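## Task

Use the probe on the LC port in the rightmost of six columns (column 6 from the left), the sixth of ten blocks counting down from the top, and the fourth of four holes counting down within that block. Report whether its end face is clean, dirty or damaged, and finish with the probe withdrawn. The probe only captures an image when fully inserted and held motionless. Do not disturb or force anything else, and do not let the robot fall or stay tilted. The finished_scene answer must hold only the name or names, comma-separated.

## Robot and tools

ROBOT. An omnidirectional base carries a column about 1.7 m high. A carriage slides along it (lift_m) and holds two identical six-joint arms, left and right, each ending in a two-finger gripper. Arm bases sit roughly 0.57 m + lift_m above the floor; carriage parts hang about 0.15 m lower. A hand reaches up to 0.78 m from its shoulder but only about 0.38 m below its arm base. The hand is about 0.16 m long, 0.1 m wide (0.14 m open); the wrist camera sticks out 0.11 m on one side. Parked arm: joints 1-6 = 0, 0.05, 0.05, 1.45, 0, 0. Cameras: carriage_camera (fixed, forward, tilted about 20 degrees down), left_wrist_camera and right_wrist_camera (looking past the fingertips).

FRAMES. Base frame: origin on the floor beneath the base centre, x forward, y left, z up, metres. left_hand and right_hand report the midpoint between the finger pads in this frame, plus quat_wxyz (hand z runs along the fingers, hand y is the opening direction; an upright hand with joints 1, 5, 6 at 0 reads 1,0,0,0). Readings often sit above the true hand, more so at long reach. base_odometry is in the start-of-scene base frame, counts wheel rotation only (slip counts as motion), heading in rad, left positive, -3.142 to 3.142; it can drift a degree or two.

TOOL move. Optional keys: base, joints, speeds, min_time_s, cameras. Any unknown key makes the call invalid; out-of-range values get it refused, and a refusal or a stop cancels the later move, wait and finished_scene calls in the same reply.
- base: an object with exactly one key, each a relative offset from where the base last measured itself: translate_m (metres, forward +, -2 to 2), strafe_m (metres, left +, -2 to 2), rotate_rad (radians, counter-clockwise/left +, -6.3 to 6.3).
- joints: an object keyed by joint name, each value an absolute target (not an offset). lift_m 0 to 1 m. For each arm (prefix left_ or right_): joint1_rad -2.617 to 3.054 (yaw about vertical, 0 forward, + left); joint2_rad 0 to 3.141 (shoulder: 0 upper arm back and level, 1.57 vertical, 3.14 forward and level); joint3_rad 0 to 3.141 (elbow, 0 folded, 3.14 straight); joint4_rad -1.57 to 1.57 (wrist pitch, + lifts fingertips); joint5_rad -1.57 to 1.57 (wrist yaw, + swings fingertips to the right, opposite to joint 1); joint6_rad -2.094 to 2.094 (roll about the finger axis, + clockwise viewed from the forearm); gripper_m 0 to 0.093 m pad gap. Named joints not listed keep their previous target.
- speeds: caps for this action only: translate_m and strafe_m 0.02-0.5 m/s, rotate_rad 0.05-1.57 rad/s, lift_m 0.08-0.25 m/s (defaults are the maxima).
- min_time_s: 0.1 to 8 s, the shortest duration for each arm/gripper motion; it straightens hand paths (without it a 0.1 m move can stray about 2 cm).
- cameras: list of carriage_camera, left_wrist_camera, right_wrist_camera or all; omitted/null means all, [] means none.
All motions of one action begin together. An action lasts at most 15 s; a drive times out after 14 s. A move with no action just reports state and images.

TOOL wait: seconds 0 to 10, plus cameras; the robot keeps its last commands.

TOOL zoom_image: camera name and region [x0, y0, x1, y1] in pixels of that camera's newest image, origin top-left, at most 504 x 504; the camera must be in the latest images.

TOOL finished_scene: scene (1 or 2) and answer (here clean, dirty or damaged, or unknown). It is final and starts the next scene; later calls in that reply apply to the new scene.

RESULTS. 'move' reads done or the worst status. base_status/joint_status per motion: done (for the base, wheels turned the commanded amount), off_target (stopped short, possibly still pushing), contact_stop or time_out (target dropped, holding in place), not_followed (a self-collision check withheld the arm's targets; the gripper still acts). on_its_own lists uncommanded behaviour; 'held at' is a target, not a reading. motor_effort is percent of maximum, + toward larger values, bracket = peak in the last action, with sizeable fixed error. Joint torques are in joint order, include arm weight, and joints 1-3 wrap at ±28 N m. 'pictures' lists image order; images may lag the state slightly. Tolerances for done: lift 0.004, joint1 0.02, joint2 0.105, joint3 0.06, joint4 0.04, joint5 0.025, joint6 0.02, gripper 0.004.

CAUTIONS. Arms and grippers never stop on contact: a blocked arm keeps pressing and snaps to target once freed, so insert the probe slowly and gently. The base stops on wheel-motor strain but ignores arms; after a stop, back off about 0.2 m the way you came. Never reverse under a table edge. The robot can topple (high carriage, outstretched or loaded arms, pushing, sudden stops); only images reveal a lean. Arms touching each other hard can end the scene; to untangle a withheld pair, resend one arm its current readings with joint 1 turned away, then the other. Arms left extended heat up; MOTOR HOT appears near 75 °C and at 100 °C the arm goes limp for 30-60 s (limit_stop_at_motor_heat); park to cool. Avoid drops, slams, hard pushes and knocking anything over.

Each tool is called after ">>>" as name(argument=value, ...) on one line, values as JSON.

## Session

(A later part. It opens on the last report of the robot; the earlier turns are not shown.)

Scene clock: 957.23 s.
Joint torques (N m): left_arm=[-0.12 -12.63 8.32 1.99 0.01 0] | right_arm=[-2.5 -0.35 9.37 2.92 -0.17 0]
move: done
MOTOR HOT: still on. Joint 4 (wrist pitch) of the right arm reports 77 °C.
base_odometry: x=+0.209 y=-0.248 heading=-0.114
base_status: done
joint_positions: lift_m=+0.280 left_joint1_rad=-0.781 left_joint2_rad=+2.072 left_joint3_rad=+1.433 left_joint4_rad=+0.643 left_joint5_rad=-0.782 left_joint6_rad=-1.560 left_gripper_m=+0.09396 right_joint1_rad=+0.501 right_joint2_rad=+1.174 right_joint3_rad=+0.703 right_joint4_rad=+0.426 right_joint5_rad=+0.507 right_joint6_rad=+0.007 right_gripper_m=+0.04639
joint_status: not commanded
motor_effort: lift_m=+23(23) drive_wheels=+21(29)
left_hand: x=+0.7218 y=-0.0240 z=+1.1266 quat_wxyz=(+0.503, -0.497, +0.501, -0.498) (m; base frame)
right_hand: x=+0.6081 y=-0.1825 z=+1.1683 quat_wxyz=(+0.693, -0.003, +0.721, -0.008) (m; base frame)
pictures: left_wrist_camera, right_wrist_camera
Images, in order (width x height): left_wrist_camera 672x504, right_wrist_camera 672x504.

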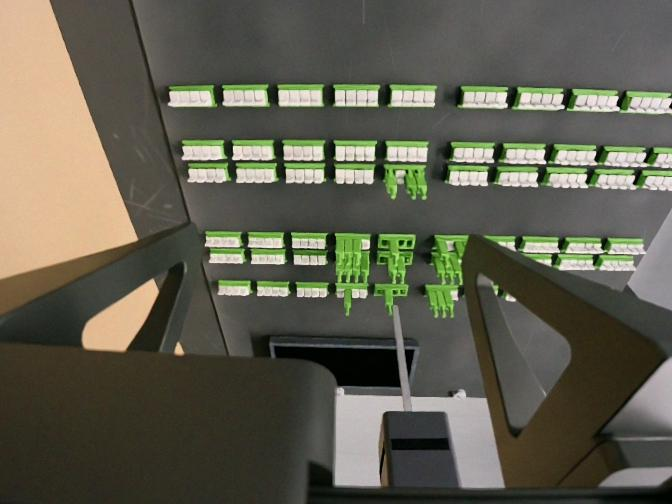

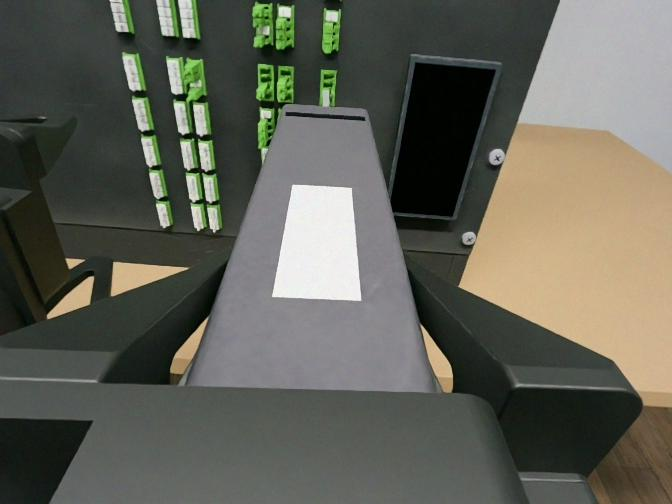

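>>> move(base={"translate_m": -0.012}, speeds={"translate_m": 0.03}, joints={"lift_m": 0.2905}, cameras=["right_wrist_camera", "left_wrist_camera"])

>>> zoom_image(camera="right_wrist_camera", region=[305, 70, 345, 110])

>>> zoom_image(camera="left_wrist_camera", region=[355, 270, 405, 320])

Scene clock: 963.60 s.
Joint torques (N m): left_arm=[-0.24 -13.11 8.29 1.98 -0.1 0] | right_arm=[-0.83 -3.44 9.35 2.66 -0.08 0]
move: done
MOTOR HOT: still on. Joint 4 (wrist pitch) of the right arm reports 76 °C.
base_odometry: x=+0.197 y=-0.247 heading=-0.115
base_status: done
joint_positions: lift_m=+0.290 left_joint1_rad=-0.782 left_joint2_rad=+2.075 left_joint3_rad=+1.434 left_joint4_rad=+0.644 left_joint5_rad=-0.781 left_joint6_rad=-1.560 left_gripper_m=+0.09396 right_joint1_rad=+0.483 right_joint2_rad=+1.209 right_joint3_rad=+0.702 right_joint4_rad=+0.453 right_joint5_rad=+0.495 right_joint6_rad=+0.007 right_gripper_m=+0.04639
joint_status: all done
motor_effort: lift_m=+28(33) drive_wheels=+5(19)
left_hand: x=+0.7219 y=-0.0249 z=+1.1366 quat_wxyz=(+0.502, -0.497, +0.502, -0.499) (m; base frame)
right_hand: x=+0.6156 y=-0.1839 z=+1.1711 quat_wxyz=(+0.690, -0.003, +0.724, -0.011) (m; base frame)
pictures: left_wrist_camera, right_wrist_camera
Images, in order (width x height): left_wrist_camera 672x504, right_wrist_camera 672x504.

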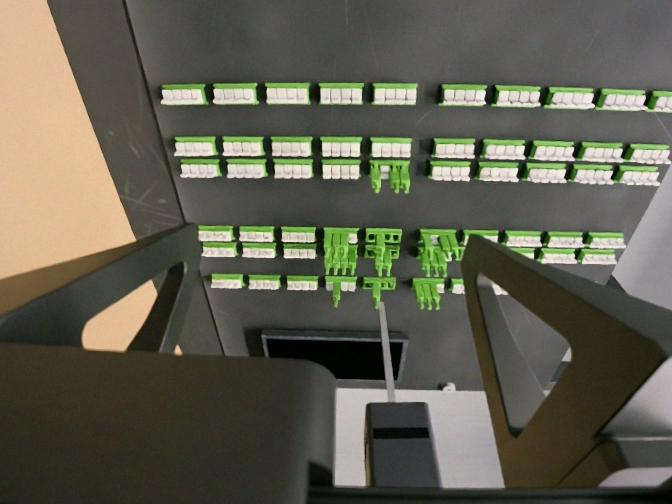

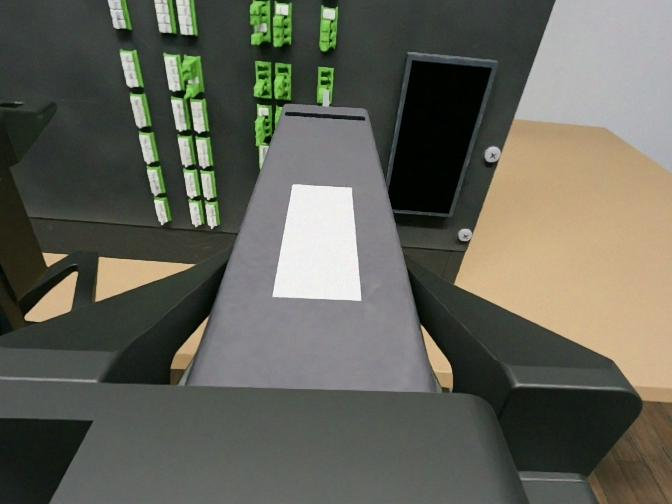

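Scaled by 12.600 from the camera's 672x504 image, which has a finer 960x720 frame.

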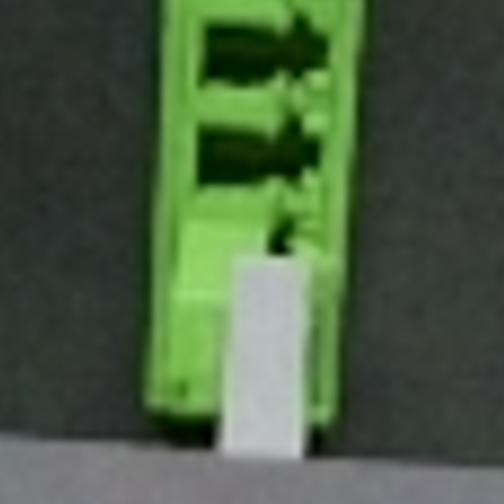

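Scaled by 10.080 from the camera's 672x504 image, which has a finer 960x720 frame.

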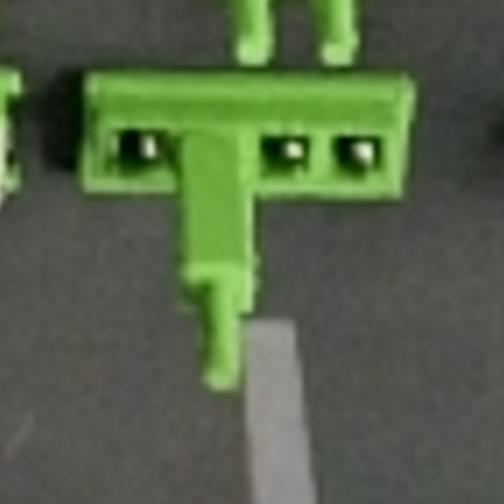

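>>> move(base={"translate_m": -0.03}, speeds={"translate_m": 0.05}, cameras=[])

>>> move(base={"rotate_rad": 0.003}, speeds={"rotate_rad": 0.05}, joints={"lift_m": 0.2801}, cameras=[])

>>> move(base={"translate_m": 0.025}, speeds={"translate_m": 0.03}, cameras=["right_wrist_camera", "left_wrist_camera"])

>>> zoom_image(camera="right_wrist_camera", region=[305, 70, 345, 110])

>>> zoom_image(camera="left_wrist_camera", region=[355, 270, 405, 320])

Scene clock: 973.33 s.
Joint torques (N m): left_arm=[-0.24 -13.03 8.31 1.93 -0.06 0.04] | right_arm=[-0.8 -3.52 9.35 2.71 -0.04 0]
move: done
MOTOR HOT: still on. Joint 4 (wrist pitch) of the right arm reports 75 °C.
base_odometry: x=+0.168 y=-0.243 heading=-0.113
base_status: done
joint_positions: lift_m=+0.290 left_joint1_rad=-0.783 left_joint2_rad=+2.075 left_joint3_rad=+1.434 left_joint4_rad=+0.644 left_joint5_rad=-0.781 left_joint6_rad=-1.560 left_gripper_m=+0.09396 right_joint1_rad=+0.483 right_joint2_rad=+1.211 right_joint3_rad=+0.702 right_joint4_rad=+0.447 right_joint5_rad=+0.495 right_joint6_rad=+0.007 right_gripper_m=+0.04639
joint_status: not commanded
motor_effort: lift_m=+28(28) drive_wheels=-15(24)
left_hand: x=+0.7216 y=-0.0252 z=+1.1366 quat_wxyz=(+0.502, -0.497, +0.502, -0.499) (m; base frame)
right_hand: x=+0.6158 y=-0.1838 z=+1.1693 quat_wxyz=(+0.688, -0.004, +0.726, -0.012) (m; base frame)
pictures: none
No camera images: "cameras" was empty.

Scene clock: 973.87 s.
Joint torques (N m): left_arm=[0.03 -13.18 8.16 1.94 0 -0.01] | right_arm=[-0.79 -3.95 9.33 2.77 -0.01 -0.01]
move: done
MOTOR HOT: still on. Joint 4 (wrist pitch) of the right arm reports 75 °C.
base_odometry: x=+0.168 y=-0.243 heading=-0.110
base_status: done
joint_positions: lift_m=+0.280 left_joint1_rad=-0.782 left_joint2_rad=+2.077 left_joint3_rad=+1.435 left_joint4_rad=+0.642 left_joint5_rad=-0.781 left_joint6_rad=-1.560 left_gripper_m=+0.09396 right_joint1_rad=+0.483 right_joint2_rad=+1.217 right_joint3_rad=+0.702 right_joint4_rad=+0.439 right_joint5_rad=+0.494 right_joint6_rad=+0.007 right_gripper_m=+0.04639
joint_status: all done
motor_effort: lift_m=+23(24) drive_wheels=-3(9)
left_hand: x=+0.7220 y=-0.0253 z=+1.1257 quat_wxyz=(+0.502, -0.497, +0.503, -0.498) (m; base frame)
right_hand: x=+0.6165 y=-0.1833 z=+1.1554 quat_wxyz=(+0.683, -0.006, +0.730, -0.014) (m; base frame)
pictures: none
No camera images: "cameras" was empty.

Scene clock: 975.20 s.
Joint torques (N m): left_arm=[-0.21 -13.08 8.17 1.99 -0.07 -0.05] | right_arm=[-0.8 -4.03 9.35 2.75 -0.03 -0.01]
move: done
MOTOR HOT: still on. Joint 4 (wrist pitch) of the right arm reports 75 °C.
base_odometry: x=+0.193 y=-0.246 heading=-0.111
base_status: done
joint_positions: lift_m=+0.280 left_joint1_rad=-0.782 left_joint2_rad=+2.077 left_joint3_rad=+1.435 left_joint4_rad=+0.643 left_joint5_rad=-0.781 left_joint6_rad=-1.560 left_gripper_m=+0.09396 right_joint1_rad=+0.483 right_joint2_rad=+1.217 right_joint3_rad=+0.702 right_joint4_rad=+0.441 right_joint5_rad=+0.493 right_joint6_rad=+0.007 right_gripper_m=+0.04639
joint_status: not commanded
motor_effort: lift_m=+23(23) drive_wheels=+14(24)
left_hand: x=+0.7223 y=-0.0249 z=+1.1258 quat_wxyz=(+0.502, -0.497, +0.502, -0.498) (m; base frame)
right_hand: x=+0.6166 y=-0.1832 z=+1.1558 quat_wxyz=(+0.684, -0.006, +0.730, -0.013) (m; base frame)
pictures: left_wrist_camera, right_wrist_camera
Images, in order (width x height): left_wrist_camera 672x504, right_wrist_camera 672x504.

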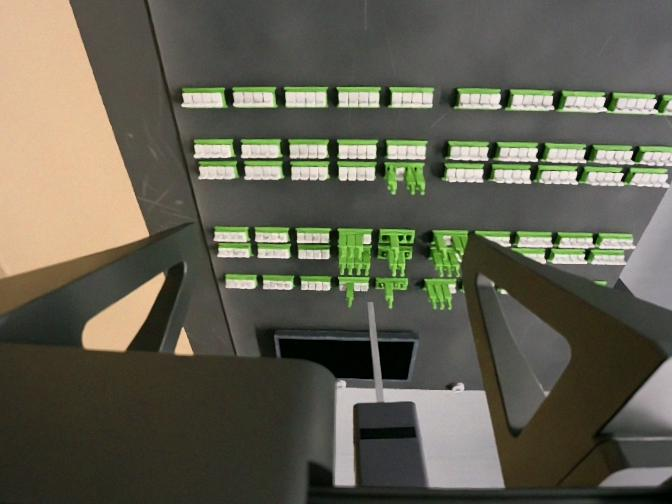

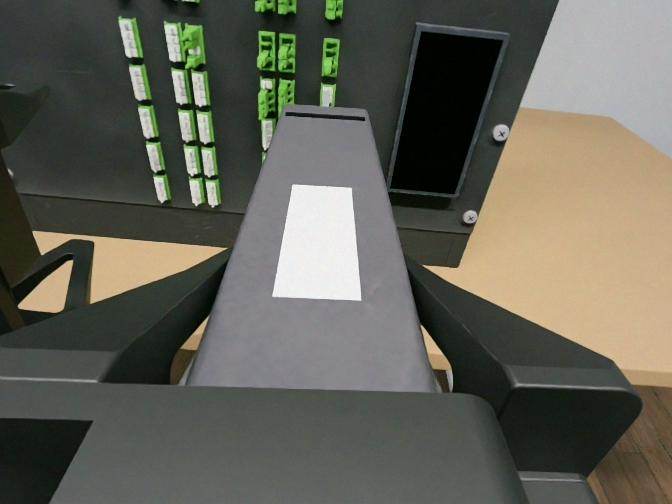

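Scaled by 12.600 from the camera's 672x504 image, which has a finer 960x720 frame.

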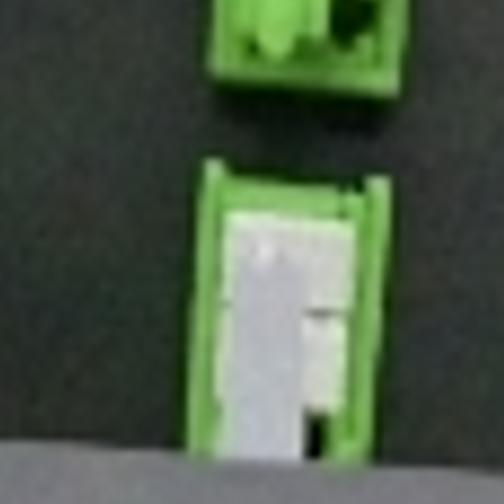

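Scaled by 10.080 from the camera's 672x504 image, which has a finer 960x720 frame.

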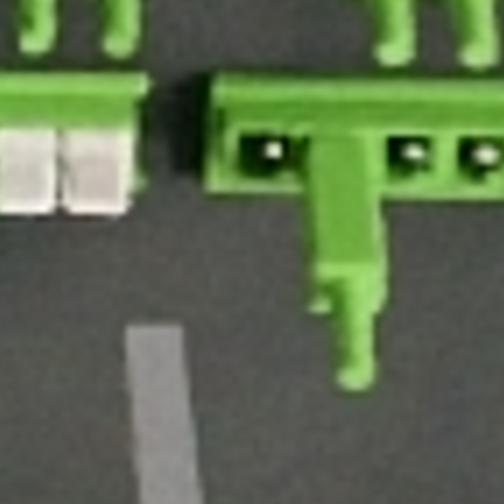

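>>> move(joints={"lift_m": 0.2860, "right_joint4_rad": 0.530}, cameras=["right_wrist_camera", "left_wrist_camera"])

>>> zoom_image(camera="right_wrist_camera", region=[305, 70, 345, 110])

>>> zoom_image(camera="left_wrist_camera", region=[355, 270, 405, 320])

Scene clock: 985.63 s.
Joint torques (N m): left_arm=[-0.06 -12.97 7.98 1.92 -0.04 0.01] | right_arm=[-0.83 -4.01 9.37 2.8 -0.03 -0.01]
move: off_target
MOTOR HOT: still on. Joint 4 (wrist pitch) of the right arm reports 79 °C.
base_odometry: x=+0.193 y=-0.246 heading=-0.111
base_status: not commanded
joint_positions: lift_m=+0.286 left_joint1_rad=-0.782 left_joint2_rad=+2.077 left_joint3_rad=+1.436 left_joint4_rad=+0.645 left_joint5_rad=-0.781 left_joint6_rad=-1.560 left_gripper_m=+0.09396 right_joint1_rad=+0.483 right_joint2_rad=+1.217 right_joint3_rad=+0.702 right_joint4_rad=+0.454 right_joint5_rad=+0.493 right_joint6_rad=+0.007 right_gripper_m=+0.04639
joint_status: right_joint4_rad off_target (ended at +0.455, target +0.530); the others done
motor_effort: lift_m=+28(35) drive_wheels=+17(17)
left_hand: x=+0.7223 y=-0.0250 z=+1.1318 quat_wxyz=(+0.502, -0.497, +0.502, -0.499) (m; base frame)
right_hand: x=+0.6169 y=-0.1830 z=+1.1640 quat_wxyz=(+0.688, -0.004, +0.726, -0.011) (m; base frame)
pictures: left_wrist_camera, right_wrist_camera
Images, in order (width x height): left_wrist_camera 672x504, right_wrist_camera 672x504.

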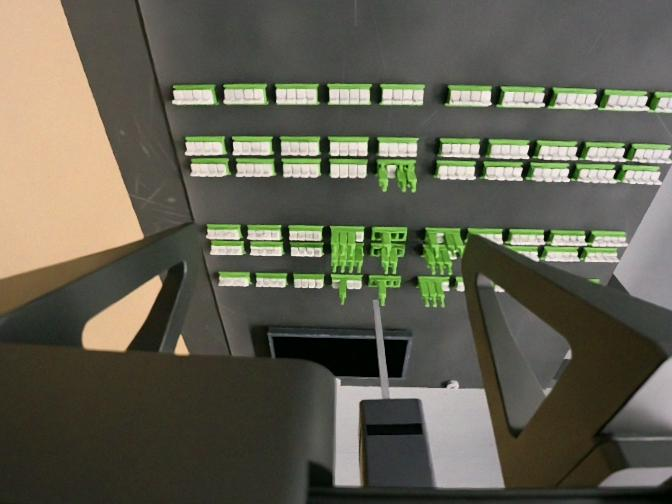

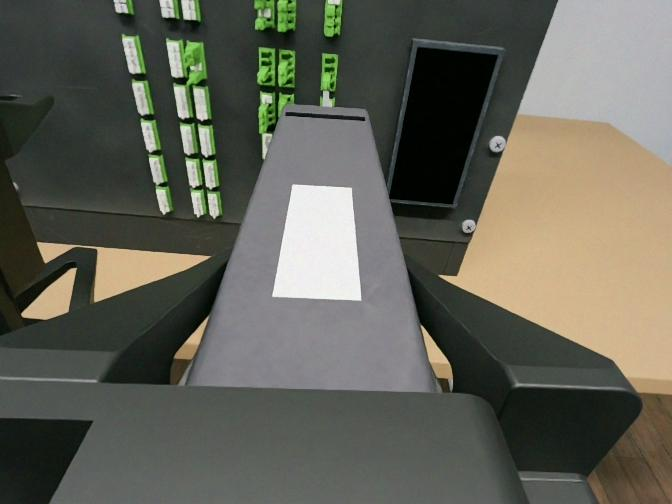

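Scaled by 12.600 from the camera's 672x504 image, which has a finer 960x720 frame.

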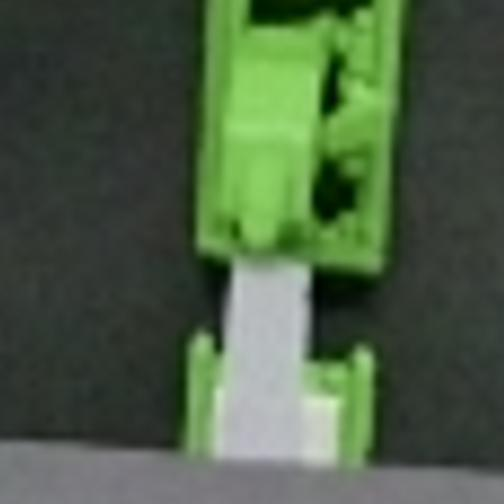

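Scaled by 10.080 from the camera's 672x504 image, which has a finer 960x720 frame.

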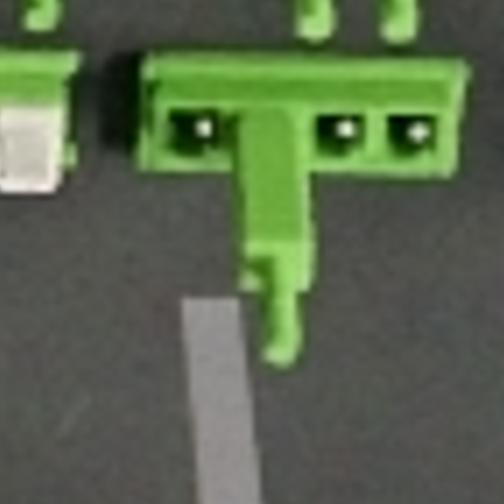

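>>> move(base={"translate_m": 0.016}, speeds={"translate_m": 0.03}, joints={"lift_m": 0.2854}, cameras=["right_wrist_camera", "left_wrist_camera"])

>>> zoom_image(camera="right_wrist_camera", region=[305, 70, 345, 110])

>>> zoom_image(camera="left_wrist_camera", region=[355, 270, 405, 320])

Scene clock: 994.37 s.
Joint torques (N m): left_arm=[-0.44 -13.08 8.17 1.89 -0.06 -0.03] | right_arm=[-0.79 -4.05 9.4 2.78 0 0]
move: done
MOTOR HOT: still on. Joint 4 (wrist pitch) of the right arm reports 78 °C.
base_odometry: x=+0.208 y=-0.248 heading=-0.113
base_status: done
joint_positions: lift_m=+0.286 left_joint1_rad=-0.781 left_joint2_rad=+2.077 left_joint3_rad=+1.436 left_joint4_rad=+0.643 left_joint5_rad=-0.781 left_joint6_rad=-1.560 left_gripper_m=+0.09396 right_joint1_rad=+0.483 right_joint2_rad=+1.217 right_joint3_rad=+0.702 right_joint4_rad=+0.455 right_joint5_rad=+0.491 right_joint6_rad=+0.007 right_gripper_m=+0.04639
joint_status: all done
motor_effort: lift_m=+24(24) drive_wheels=+12(24)
left_hand: x=+0.7224 y=-0.0248 z=+1.1314 quat_wxyz=(+0.502, -0.497, +0.502, -0.498) (m; base frame)
right_hand: x=+0.6169 y=-0.1827 z=+1.1640 quat_wxyz=(+0.688, -0.005, +0.726, -0.010) (m; base frame)
pictures: left_wrist_camera, right_wrist_camera
Images, in order (width x height): left_wrist_camera 672x504, right_wrist_camera 672x504.

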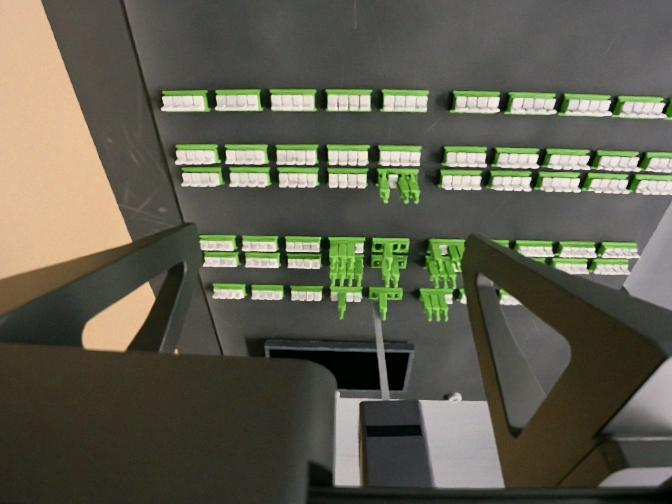

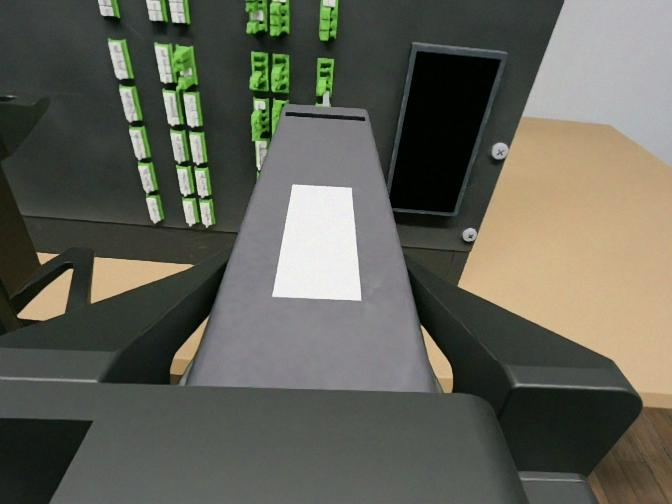

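Scaled by 12.600 from the camera's 672x504 image, which has a finer 960x720 frame.

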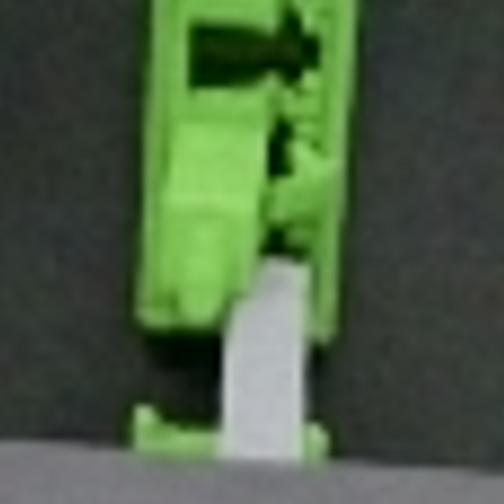

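Scaled by 10.080 from the camera's 672x504 image, which has a finer 960x720 frame.

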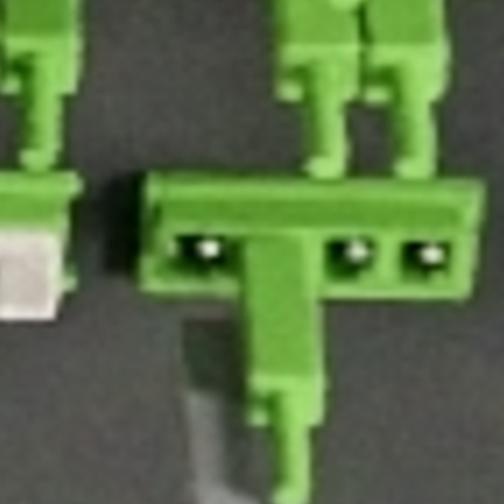

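>>> move(base={"rotate_rad": 0.004}, speeds={"rotate_rad": 0.05}, cameras=["right_wrist_camera", "left_wrist_camera"])

>>> zoom_image(camera="right_wrist_camera", region=[305, 70, 345, 110])

>>> zoom_image(camera="left_wrist_camera", region=[355, 270, 405, 320])

Scene clock: 1001.40 s.
Joint torques (N m): left_arm=[-0.25 -13.29 8.16 1.91 -0.06 -0.03] | right_arm=[-0.83 -4.07 9.39 2.78 -0.03 -0.01]
move: done
MOTOR HOT: still on. Joint 4 (wrist pitch) of the right arm reports 77 °C.
base_odometry: x=+0.208 y=-0.248 heading=-0.111
base_status: done
joint_positions: lift_m=+0.286 left_joint1_rad=-0.781 left_joint2_rad=+2.077 left_joint3_rad=+1.436 left_joint4_rad=+0.643 left_joint5_rad=-0.781 left_joint6_rad=-1.560 left_gripper_m=+0.09396 right_joint1_rad=+0.483 right_joint2_rad=+1.217 right_joint3_rad=+0.702 right_joint4_rad=+0.455 right_joint5_rad=+0.491 right_joint6_rad=+0.007 right_gripper_m=+0.04639
joint_status: not commanded
motor_effort: lift_m=+23(24) drive_wheels=+12(16)
left_hand: x=+0.7224 y=-0.0248 z=+1.1314 quat_wxyz=(+0.502, -0.497, +0.502, -0.498) (m; base frame)
right_hand: x=+0.6169 y=-0.1826 z=+1.1640 quat_wxyz=(+0.688, -0.005, +0.726, -0.010) (m; base frame)
pictures: left_wrist_camera, right_wrist_camera
Images, in order (width x height): left_wrist_camera 672x504, right_wrist_camera 672x504.

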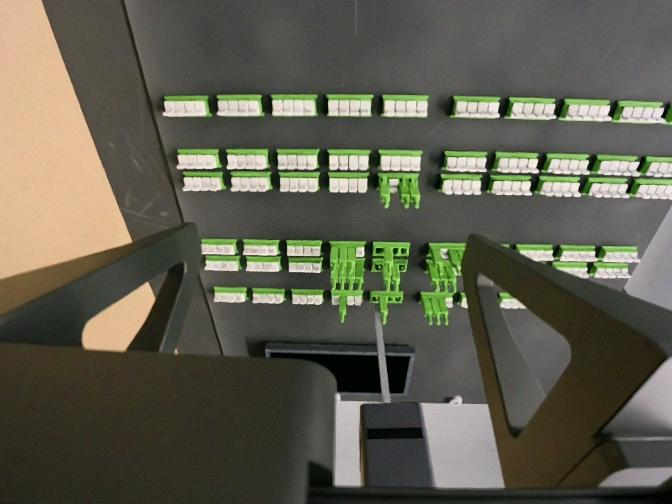

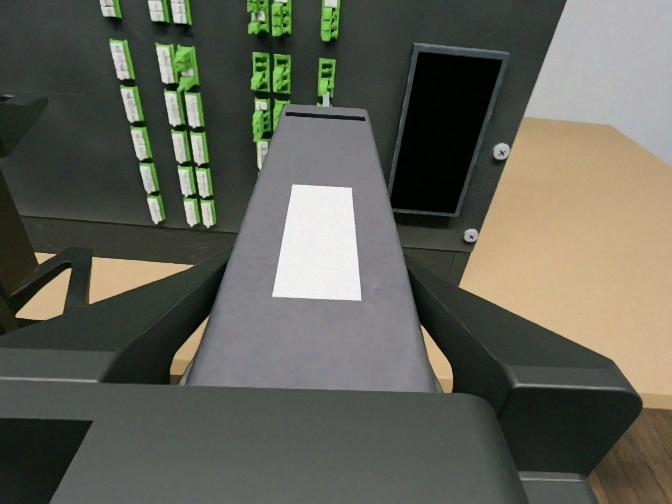

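Scaled by 12.600 from the camera's 672x504 image, which has a finer 960x720 frame.

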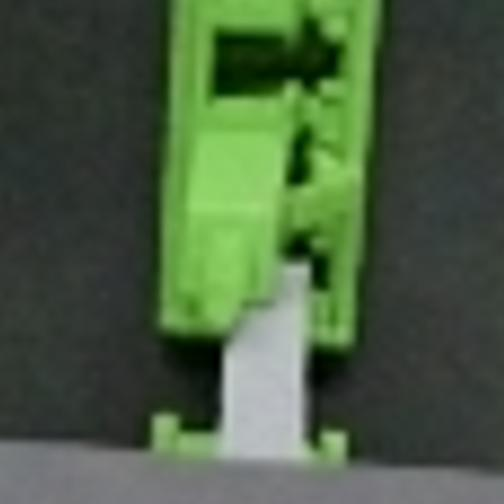

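Scaled by 10.080 from the camera's 672x504 image, which has a finer 960x720 frame.

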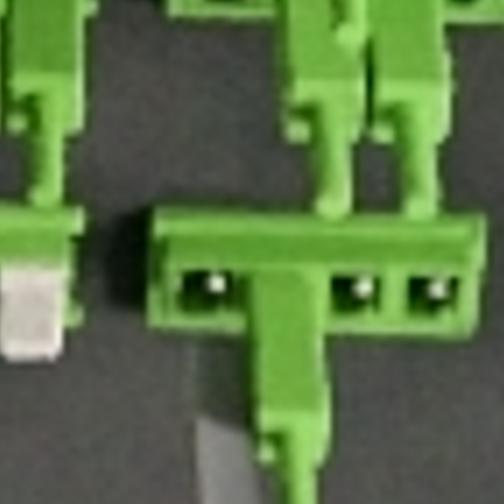

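>>> move(base={"rotate_rad": 0.005}, speeds={"rotate_rad": 0.05}, cameras=["right_wrist_camera", "left_wrist_camera"])

>>> zoom_image(camera="right_wrist_camera", region=[305, 70, 345, 110])

>>> zoom_image(camera="left_wrist_camera", region=[355, 280, 405, 330])

Scene clock: 1005.93 s.
Joint torques (N m): left_arm=[-0.18 -12.81 8.18 1.95 -0.05 0] | right_arm=[-0.68 -4.05 9.35 2.76 0 -0.01]
move: done
MOTOR HOT: still on. Joint 4 (wrist pitch) of the right arm reports 77 °C.
base_odometry: x=+0.208 y=-0.248 heading=-0.107
base_status: done
joint_positions: lift_m=+0.286 left_joint1_rad=-0.781 left_joint2_rad=+2.077 left_joint3_rad=+1.436 left_joint4_rad=+0.643 left_joint5_rad=-0.780 left_joint6_rad=-1.560 left_gripper_m=+0.09396 right_joint1_rad=+0.482 right_joint2_rad=+1.217 right_joint3_rad=+0.702 right_joint4_rad=+0.455 right_joint5_rad=+0.491 right_joint6_rad=+0.007 right_gripper_m=+0.04639
joint_status: not commanded
motor_effort: lift_m=+23(24) drive_wheels=+13(20)
left_hand: x=+0.7224 y=-0.0248 z=+1.1313 quat_wxyz=(+0.502, -0.497, +0.502, -0.498) (m; base frame)
right_hand: x=+0.6171 y=-0.1833 z=+1.1640 quat_wxyz=(+0.688, -0.004, +0.726, -0.011) (m; base frame)
pictures: left_wrist_camera, right_wrist_camera
Images, in order (width x height): left_wrist_camera 672x504, right_wrist_camera 672x504.

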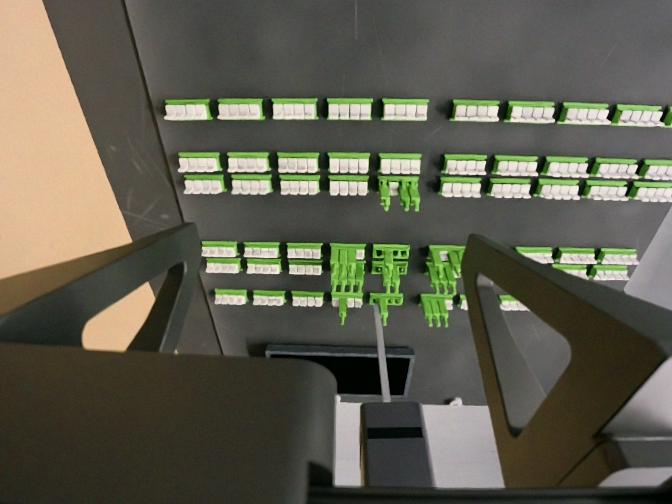

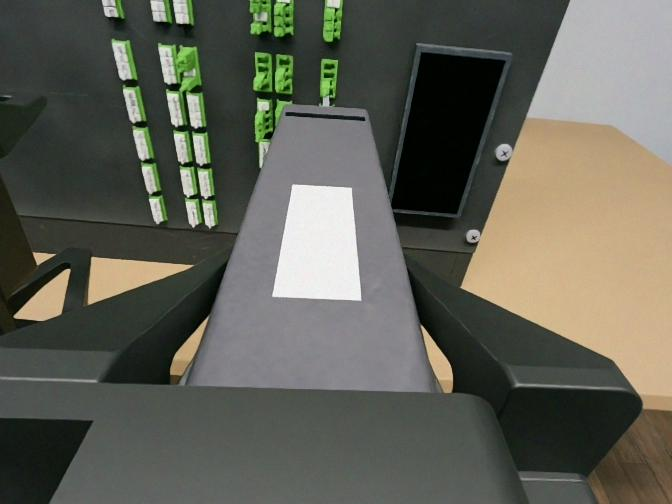

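Scaled by 12.600 from the camera's 672x504 image, which has a finer 960x720 frame.

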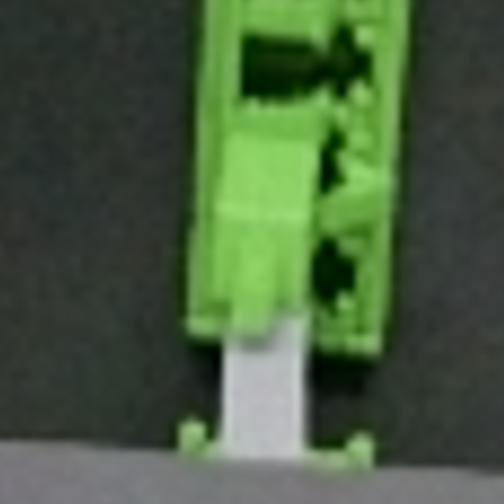

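Scaled by 10.080 from the camera's 672x504 image, which has a finer 960x720 frame.

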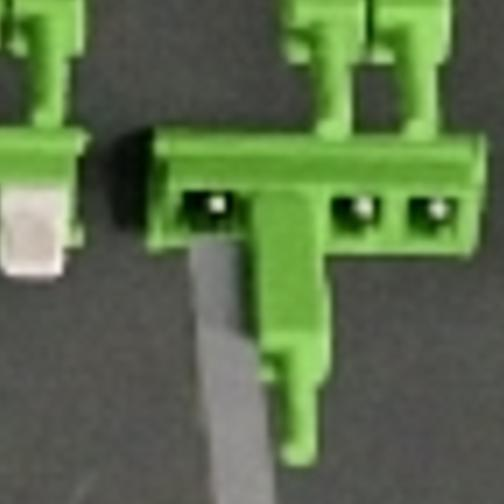

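>>> move(base={"translate_m": 0.005}, speeds={"translate_m": 0.02}, joints={"lift_m": 0.2846}, cameras=["right_wrist_camera", "left_wrist_camera"])

>>> zoom_image(camera="right_wrist_camera", region=[305, 70, 345, 110])

>>> zoom_image(camera="left_wrist_camera", region=[355, 280, 405, 330])

Scene clock: 1017.83 s.
Joint torques (N m): left_arm=[-0.09 -13.12 7.95 1.9 -0.04 -0.01] | right_arm=[-0.62 -4.08 9.39 2.8 -0.06 0]
move: done
MOTOR HOT: still on. Joint 4 (wrist pitch) of the right arm reports 77 °C.
base_odometry: x=+0.213 y=-0.249 heading=-0.108
base_status: done
joint_positions: lift_m=+0.285 left_joint1_rad=-0.781 left_joint2_rad=+2.077 left_joint3_rad=+1.436 left_joint4_rad=+0.643 left_joint5_rad=-0.780 left_joint6_rad=-1.560 left_gripper_m=+0.09396 right_joint1_rad=+0.482 right_joint2_rad=+1.217 right_joint3_rad=+0.702 right_joint4_rad=+0.454 right_joint5_rad=+0.496 right_joint6_rad=+0.007 right_gripper_m=+0.04639
joint_status: all done
motor_effort: lift_m=+22(22) drive_wheels=+9(21)
left_hand: x=+0.7224 y=-0.0248 z=+1.1308 quat_wxyz=(+0.502, -0.497, +0.502, -0.499) (m; base frame)
right_hand: x=+0.6171 y=-0.1842 z=+1.1632 quat_wxyz=(+0.688, -0.003, +0.726, -0.013) (m; base frame)
pictures: left_wrist_camera, right_wrist_camera
Images, in order (width x height): left_wrist_camera 672x504, right_wrist_camera 672x504.

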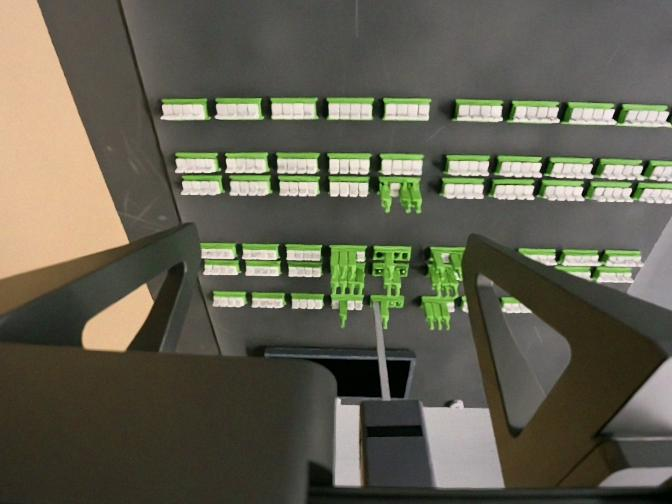

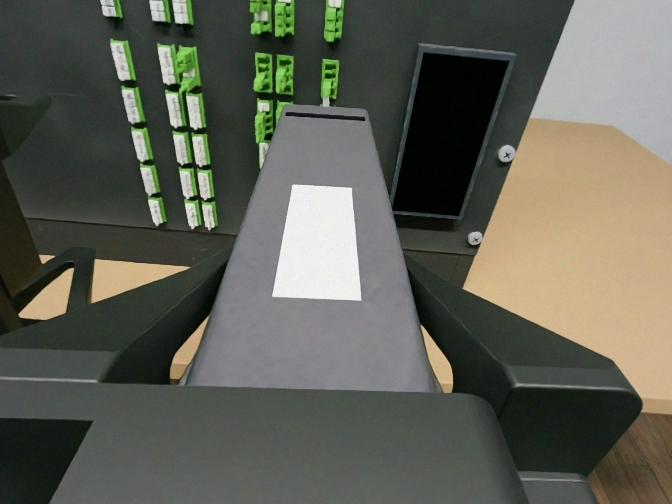

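Scaled by 12.600 from the camera's 672x504 image, which has a finer 960x720 frame.

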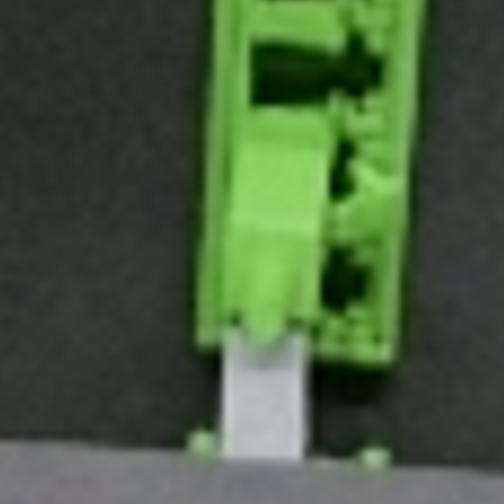

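Scaled by 10.080 from the camera's 672x504 image, which has a finer 960x720 frame.

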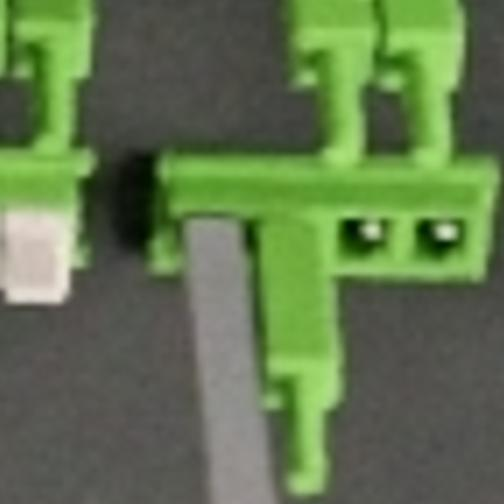

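>>> move(joints={"lift_m": 0.2841}, cameras=[])

>>> move(base={"translate_m": 0.003}, speeds={"translate_m": 0.02}, cameras=["right_wrist_camera", "left_wrist_camera"])

>>> zoom_image(camera="right_wrist_camera", region=[305, 70, 345, 110])

>>> zoom_image(camera="left_wrist_camera", region=[355, 280, 405, 330])

Scene clock: 1024.73 s.
Joint torques (N m): left_arm=[-0.35 -13.33 8.23 1.94 -0.08 -0.07] | right_arm=[-0.65 -4.04 9.36 2.82 -0.04 0]
move: done
MOTOR HOT: still on. Joint 4 (wrist pitch) of the right arm reports 77 °C.
base_odometry: x=+0.213 y=-0.249 heading=-0.108
base_status: not commanded
joint_positions: lift_m=+0.284 left_joint1_rad=-0.781 left_joint2_rad=+2.077 left_joint3_rad=+1.436 left_joint4_rad=+0.643 left_joint5_rad=-0.780 left_joint6_rad=-1.560 left_gripper_m=+0.09396 right_joint1_rad=+0.482 right_joint2_rad=+1.217 right_joint3_rad=+0.702 right_joint4_rad=+0.455 right_joint5_rad=+0.496 right_joint6_rad=+0.007 right_gripper_m=+0.04639
joint_status: all done
motor_effort: lift_m=+22(22) drive_wheels=+8(11)
left_hand: x=+0.7224 y=-0.0248 z=+1.1303 quat_wxyz=(+0.502, -0.497, +0.502, -0.499) (m; base frame)
right_hand: x=+0.6171 y=-0.1842 z=+1.1629 quat_wxyz=(+0.688, -0.002, +0.726, -0.013) (m; base frame)
pictures: none
No camera images: "cameras" was empty.

Scene clock: 1025.37 s.
Joint torques (N m): left_arm=[-0.25 -13.34 8.24 1.88 -0.09 -0.06] | right_arm=[-0.61 -4.08 9.4 2.78 -0.05 0]
move: done
MOTOR HOT: still on. Joint 4 (wrist pitch) of the right arm reports 77 °C.
base_odometry: x=+0.216 y=-0.249 heading=-0.109
base_status: done
joint_positions: lift_m=+0.284 left_joint1_rad=-0.782 left_joint2_rad=+2.077 left_joint3_rad=+1.436 left_joint4_rad=+0.643 left_joint5_rad=-0.780 left_joint6_rad=-1.560 left_gripper_m=+0.09396 right_joint1_rad=+0.482 right_joint2_rad=+1.217 right_joint3_rad=+0.702 right_joint4_rad=+0.456 right_joint5_rad=+0.491 right_joint6_rad=+0.007 right_gripper_m=+0.04639
joint_status: not commanded
motor_effort: lift_m=+22(22) drive_wheels=-7(16)
left_hand: x=+0.7223 y=-0.0250 z=+1.1302 quat_wxyz=(+0.502, -0.497, +0.502, -0.499) (m; base frame)
right_hand: x=+0.6171 y=-0.1834 z=+1.1631 quat_wxyz=(+0.688, -0.004, +0.725, -0.011) (m; base frame)
pictures: left_wrist_camera, right_wrist_camera
Images, in order (width x height): left_wrist_camera 672x504, right_wrist_camera 672x504.

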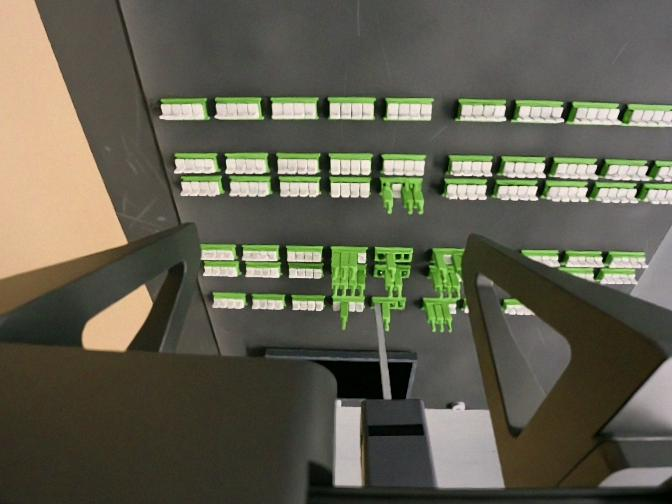

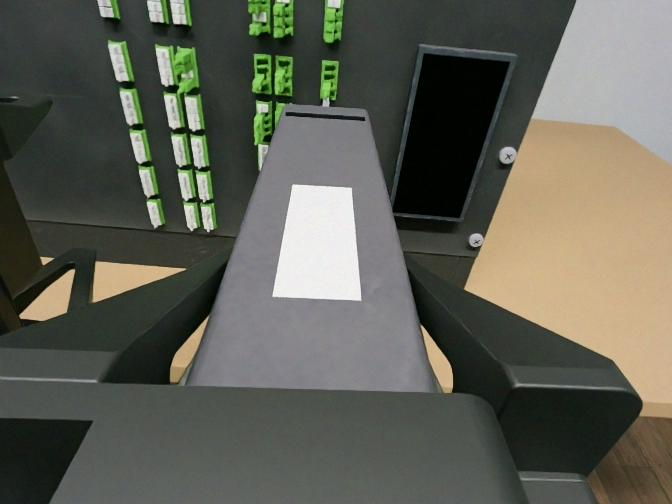

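Scaled by 12.600 from the camera's 672x504 image, which has a finer 960x720 frame.

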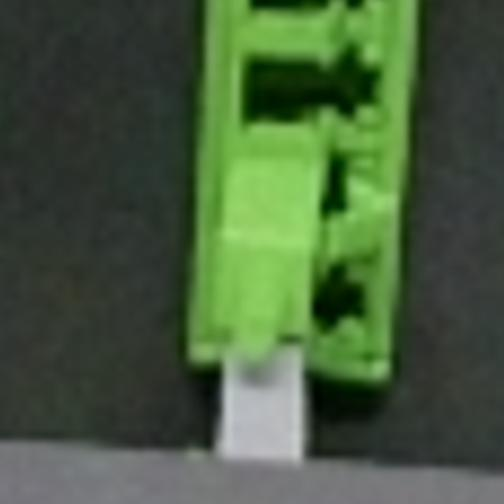

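Scaled by 10.080 from the camera's 672x504 image, which has a finer 960x720 frame.

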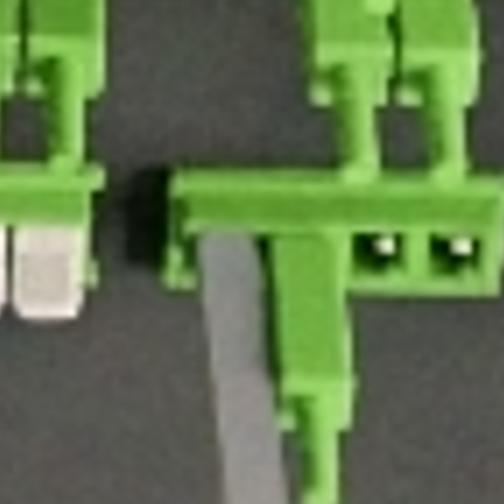

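>>> move(joints={"lift_m": 0.2837}, cameras=[])

>>> move(base={"translate_m": 0.003}, speeds={"translate_m": 0.02}, cameras=["right_wrist_camera", "left_wrist_camera"])

>>> zoom_image(camera="right_wrist_camera", region=[305, 70, 345, 110])

>>> zoom_image(camera="left_wrist_camera", region=[355, 280, 405, 330])

Scene clock: 1034.97 s.
Joint torques (N m): left_arm=[-0.25 -13.16 7.94 1.9 -0.01 0.03] | right_arm=[-0.62 -4.16 9.35 2.74 -0.02 0]
move: done
MOTOR HOT: still on. Joint 4 (wrist pitch) of the right arm reports 78 °C.
base_odometry: x=+0.216 y=-0.249 heading=-0.109
base_status: not commanded
joint_positions: lift_m=+0.284 left_joint1_rad=-0.782 left_joint2_rad=+2.077 left_joint3_rad=+1.436 left_joint4_rad=+0.643 left_joint5_rad=-0.780 left_joint6_rad=-1.560 left_gripper_m=+0.09396 right_joint1_rad=+0.482 right_joint2_rad=+1.217 right_joint3_rad=+0.702 right_joint4_rad=+0.456 right_joint5_rad=+0.491 right_joint6_rad=+0.007 right_gripper_m=+0.04639
joint_status: all done
motor_effort: lift_m=+22(22) drive_wheels=-8(8)
left_hand: x=+0.7223 y=-0.0250 z=+1.1299 quat_wxyz=(+0.502, -0.497, +0.502, -0.499) (m; base frame)
right_hand: x=+0.6171 y=-0.1834 z=+1.1627 quat_wxyz=(+0.688, -0.004, +0.725, -0.011) (m; base frame)
pictures: none
No camera images: "cameras" was empty.

Scene clock: 1035.50 s.
Joint torques (N m): left_arm=[-0.27 -13.2 8.09 1.99 -0.1 -0.1] | right_arm=[-0.7 -3.81 9.37 2.81 0 0]
move: done
MOTOR HOT: still on. Joint 4 (wrist pitch) of the right arm reports 78 °C.
base_odometry: x=+0.219 y=-0.250 heading=-0.109
base_status: done
joint_positions: lift_m=+0.284 left_joint1_rad=-0.782 left_joint2_rad=+2.077 left_joint3_rad=+1.436 left_joint4_rad=+0.643 left_joint5_rad=-0.780 left_joint6_rad=-1.560 left_gripper_m=+0.09396 right_joint1_rad=+0.482 right_joint2_rad=+1.214 right_joint3_rad=+0.702 right_joint4_rad=+0.452 right_joint5_rad=+0.493 right_joint6_rad=+0.007 right_gripper_m=+0.04639
joint_status: not commanded
motor_effort: lift_m=+22(22) drive_wheels=+5(17)
left_hand: x=+0.7223 y=-0.0250 z=+1.1299 quat_wxyz=(+0.502, -0.497, +0.502, -0.499) (m; base frame)
right_hand: x=+0.6165 y=-0.1837 z=+1.1629 quat_wxyz=(+0.688, -0.004, +0.726, -0.012) (m; base frame)
pictures: left_wrist_camera, right_wrist_camera
Images, in order (width x height): left_wrist_camera 672x504, right_wrist_camera 672x504.

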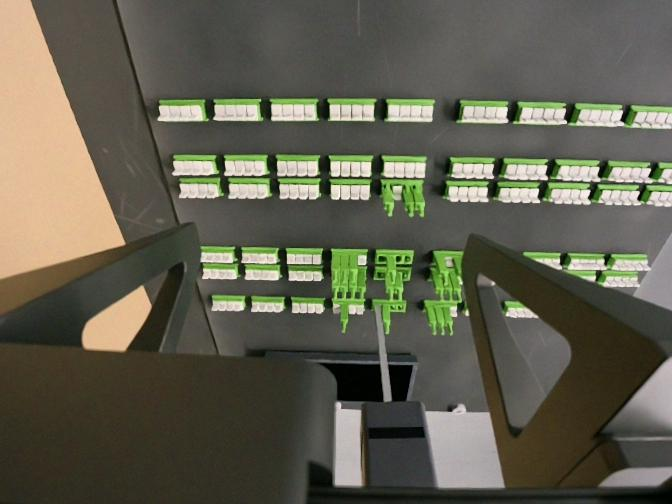

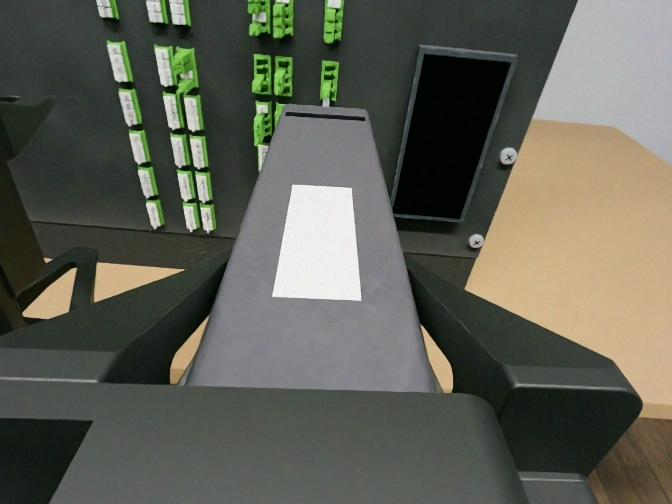

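Scaled by 12.600 from the camera's 672x504 image, which has a finer 960x720 frame.

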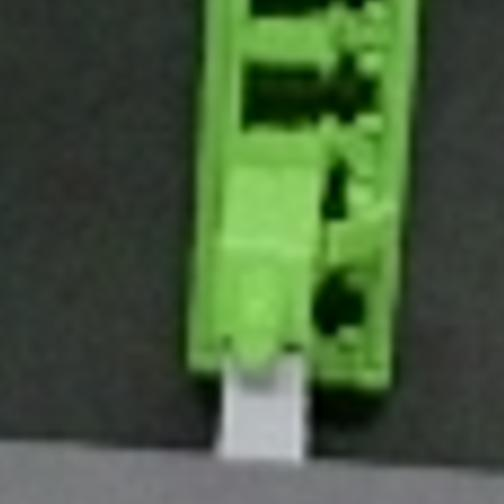

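Scaled by 10.080 from the camera's 672x504 image, which has a finer 960x720 frame.

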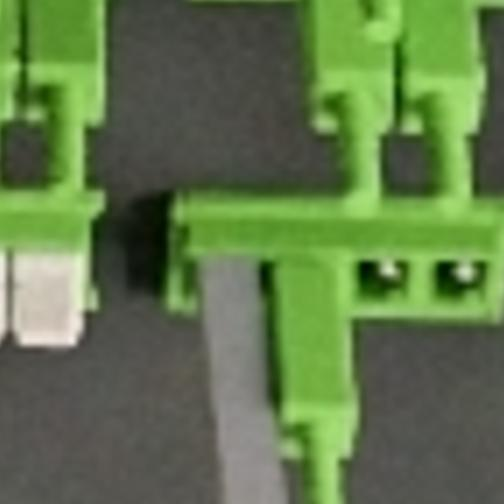

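>>> zoom_image(camera="left_wrist_camera", region=[370, 295, 408, 315])

>>> zoom_image(camera="right_wrist_camera", region=[316, 70, 340, 110])

Scaled by 13.263 from the camera's 672x504 image, which has a finer 960x720 frame.

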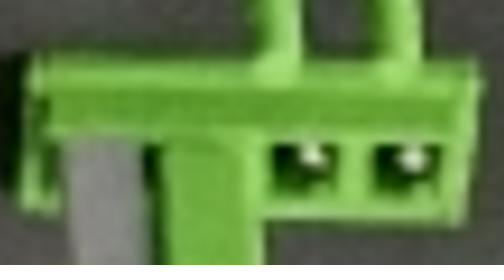

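Scaled by 12.600 from the camera's 672x504 image, which has a finer 960x720 frame.

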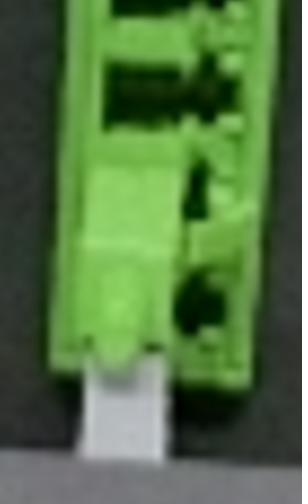

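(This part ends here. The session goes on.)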